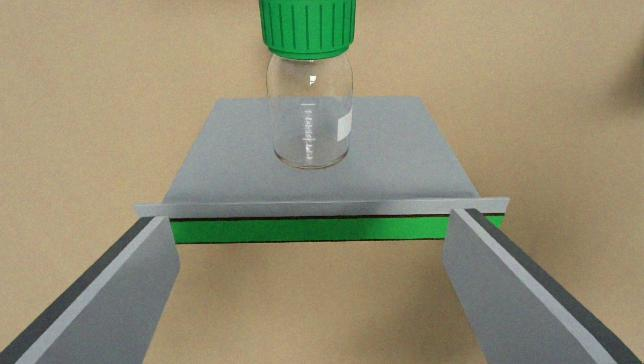

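>>> move --base '{"x_m_s": 0.45, "for_s": 2.4}'

>>> move --joints '{"left_shoulder_pitch_rad": 0.963, "left_shoulder_roll_rad": 0.196, "left_shoulder_yaw_rad": 0.014, "left_elbow_rad": -2.348, "left_forearm_roll_rad": -0.348, "left_wrist_pitch_rad": -0.181, "left_hand_roll_rad": -0.957, "left_gripper_m": 0.085, "right_shoulder_pitch_rad": 0.963, "right_shoulder_roll_rad": -0.196, "right_shoulder_yaw_rad": -0.014, "right_elbow_rad": -2.348, "right_forearm_roll_rad": 0.348, "right_wrist_pitch_rad": -0.181, "right_hand_roll_rad": 0.957, "right_gripper_m": 0.085}' --min_time_s 2.0 --cameras '["head_camera"]'

Scene clock: 268.27 s.
Joint torques (N m): left_arm=[-8.07 9.63 7.04 -7.02 -0.95 -1.63 0.5] | right_arm=[-6.16 -13.74 -9.21 -3.82 0.59 -0.58 0.09]
External joint torques (N m): left_arm=[-0.52 1.28 0.52 -0.41 0.03 -0.03 0.48] | right_arm=[0.18 -0.76 1.2 0.31 -0.08 0.12 0.1]
Wrist force (N): left_arm=[0.9 -4.5 0.2] | right_arm=[3.1 4.2 0.5]
Wrist torque (N m): left_arm=[0.11 0.12 -0.15] | right_arm=[-0.21 0.12 -0.05]
Wrist force, peak (N): left_arm=[0.8 -5.0 0.3] | right_arm=[3.8 5.2 0.4]
move: done
base_odometry: x=+3.459 y=-1.683 heading=-1.626
lidar_m: 1.12 0.94 0.69 0.67 0.69 0.97 2.55 3.25 5.04 4.21 1.56 1.17
base_status: done (sent for 2.4 of 2.4 s)
joint_positions: torso_squat_rad=+0.350 torso_shift_rad=+0.000 torso_pitch_rad=+0.000 torso_yaw_rad=+1.500 left_shoulder_pitch_rad=+0.146 left_shoulder_roll_rad=+0.718 left_shoulder_yaw_rad=+0.082 left_elbow_rad=-2.543 left_forearm_roll_rad=+0.107 left_wrist_pitch_rad=+1.017 left_hand_roll_rad=-0.907 left_gripper_m=+0.085 right_shoulder_pitch_rad=+0.425 right_shoulder_roll_rad=-1.184 right_shoulder_yaw_rad=-0.199 right_elbow_rad=-2.244 right_forearm_roll_rad=+0.034 right_wrist_pitch_rad=+0.357 right_hand_roll_rad=+0.349 right_gripper_m=+0.080 head_pan_rad=+0.000 head_tilt_rad=+0.300
joint_status: not commanded
wheel_motors_off: 0
motor_effort: left_wheel=+6(36) right_wheel=-6(28)
contact_limits: right_gripper_m 200 mA
chest: x=-0.2279 y=-0.0002 z=+1.2475 quat_wxyz=(+0.732, +0.000, +0.000, +0.681) (m; base frame)
left_hand: x=-0.5098 y=+0.4352 z=+1.2101 quat_wxyz=(+0.766, +0.643, +0.000, +0.000) (m; base frame)
right_hand: x=+0.1871 y=+0.4003 z=+1.2099 quat_wxyz=(+0.000, +0.000, -0.676, +0.737) (m; base frame)
pictures: none

Scene clock: 270.57 s.
Joint torques (N m): left_arm=[3.87 3.12 0.4 -9.86 0.15 -1.69 0.11] | right_arm=[4.84 -3.14 -0.82 -9.2 -0.04 -1.64 0.04]
External joint torques (N m): left_arm=[0.41 0.09 -2.25 0.44 -0.19 -0.03 0.1] | right_arm=[0.7 0.22 1.99 0.83 0.04 0 0.04]
Wrist force (N): left_arm=[0.8 -4.6 1.3] | right_arm=[2.8 4.6 0.7]
Wrist torque (N m): left_arm=[0.12 0.10 -0.01] | right_arm=[-0.24 0.01 -0.20]
Wrist force, peak (N): left_arm=[0.1 -5.3 0.9] | right_arm=[3.5 5.3 0.6]
move: done
base_odometry: x=+3.459 y=-1.683 heading=-1.626
lidar_m: 1.12 0.94 0.69 0.66 0.70 0.96 2.54 3.24 5.03 4.21 1.56 1.17
base_status: not commanded
joint_positions: torso_squat_rad=+0.350 torso_shift_rad=+0.000 torso_pitch_rad=+0.000 torso_yaw_rad=+1.500 left_shoulder_pitch_rad=+0.963 left_shoulder_roll_rad=+0.196 left_shoulder_yaw_rad=+0.014 left_elbow_rad=-2.348 left_forearm_roll_rad=-0.348 left_wrist_pitch_rad=-0.181 left_hand_roll_rad=-0.957 left_gripper_m=+0.085 right_shoulder_pitch_rad=+0.963 right_shoulder_roll_rad=-0.196 right_shoulder_yaw_rad=-0.014 right_elbow_rad=-2.348 right_forearm_roll_rad=+0.348 right_wrist_pitch_rad=-0.181 right_hand_roll_rad=+0.957 right_gripper_m=+0.085 head_pan_rad=+0.000 head_tilt_rad=+0.300
joint_status: all done
wheel_motors_off: 0
motor_effort: left_wheel=+6(6) right_wheel=-6(8)
contact_limits: right_gripper_m 200 mA
chest: x=-0.2279 y=-0.0002 z=+1.2475 quat_wxyz=(+0.732, +0.000, +0.000, +0.681) (m; base frame)
left_hand: x=-0.5200 y=+0.2891 z=+1.0803 quat_wxyz=(+0.704, +0.710, +0.001, +0.000) (m; base frame)
right_hand: x=+0.1022 y=+0.2448 z=+1.0801 quat_wxyz=(+0.050, -0.051, -0.709, +0.702) (m; base frame)
pictures: head_camera
camera_calibration:
head_camera: T_world_to_cam=[[0.994708, -0.100167, 0.02288, 0.199013], [-0.00398346, -0.260111, -0.96557, 1.46096], [0.10267, 0.960369, -0.259134, 0.320728], [0, 0, 0, 1]] pos_world=[-0.225069, 0.0919303, 1.48922]

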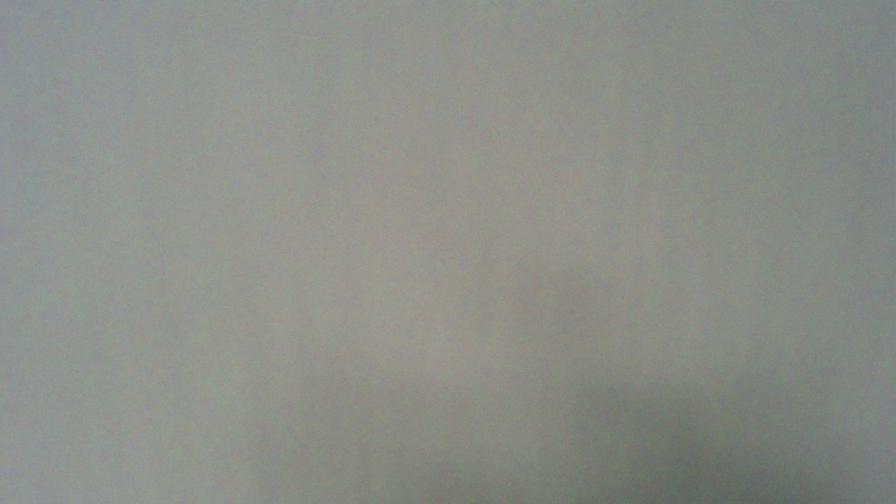

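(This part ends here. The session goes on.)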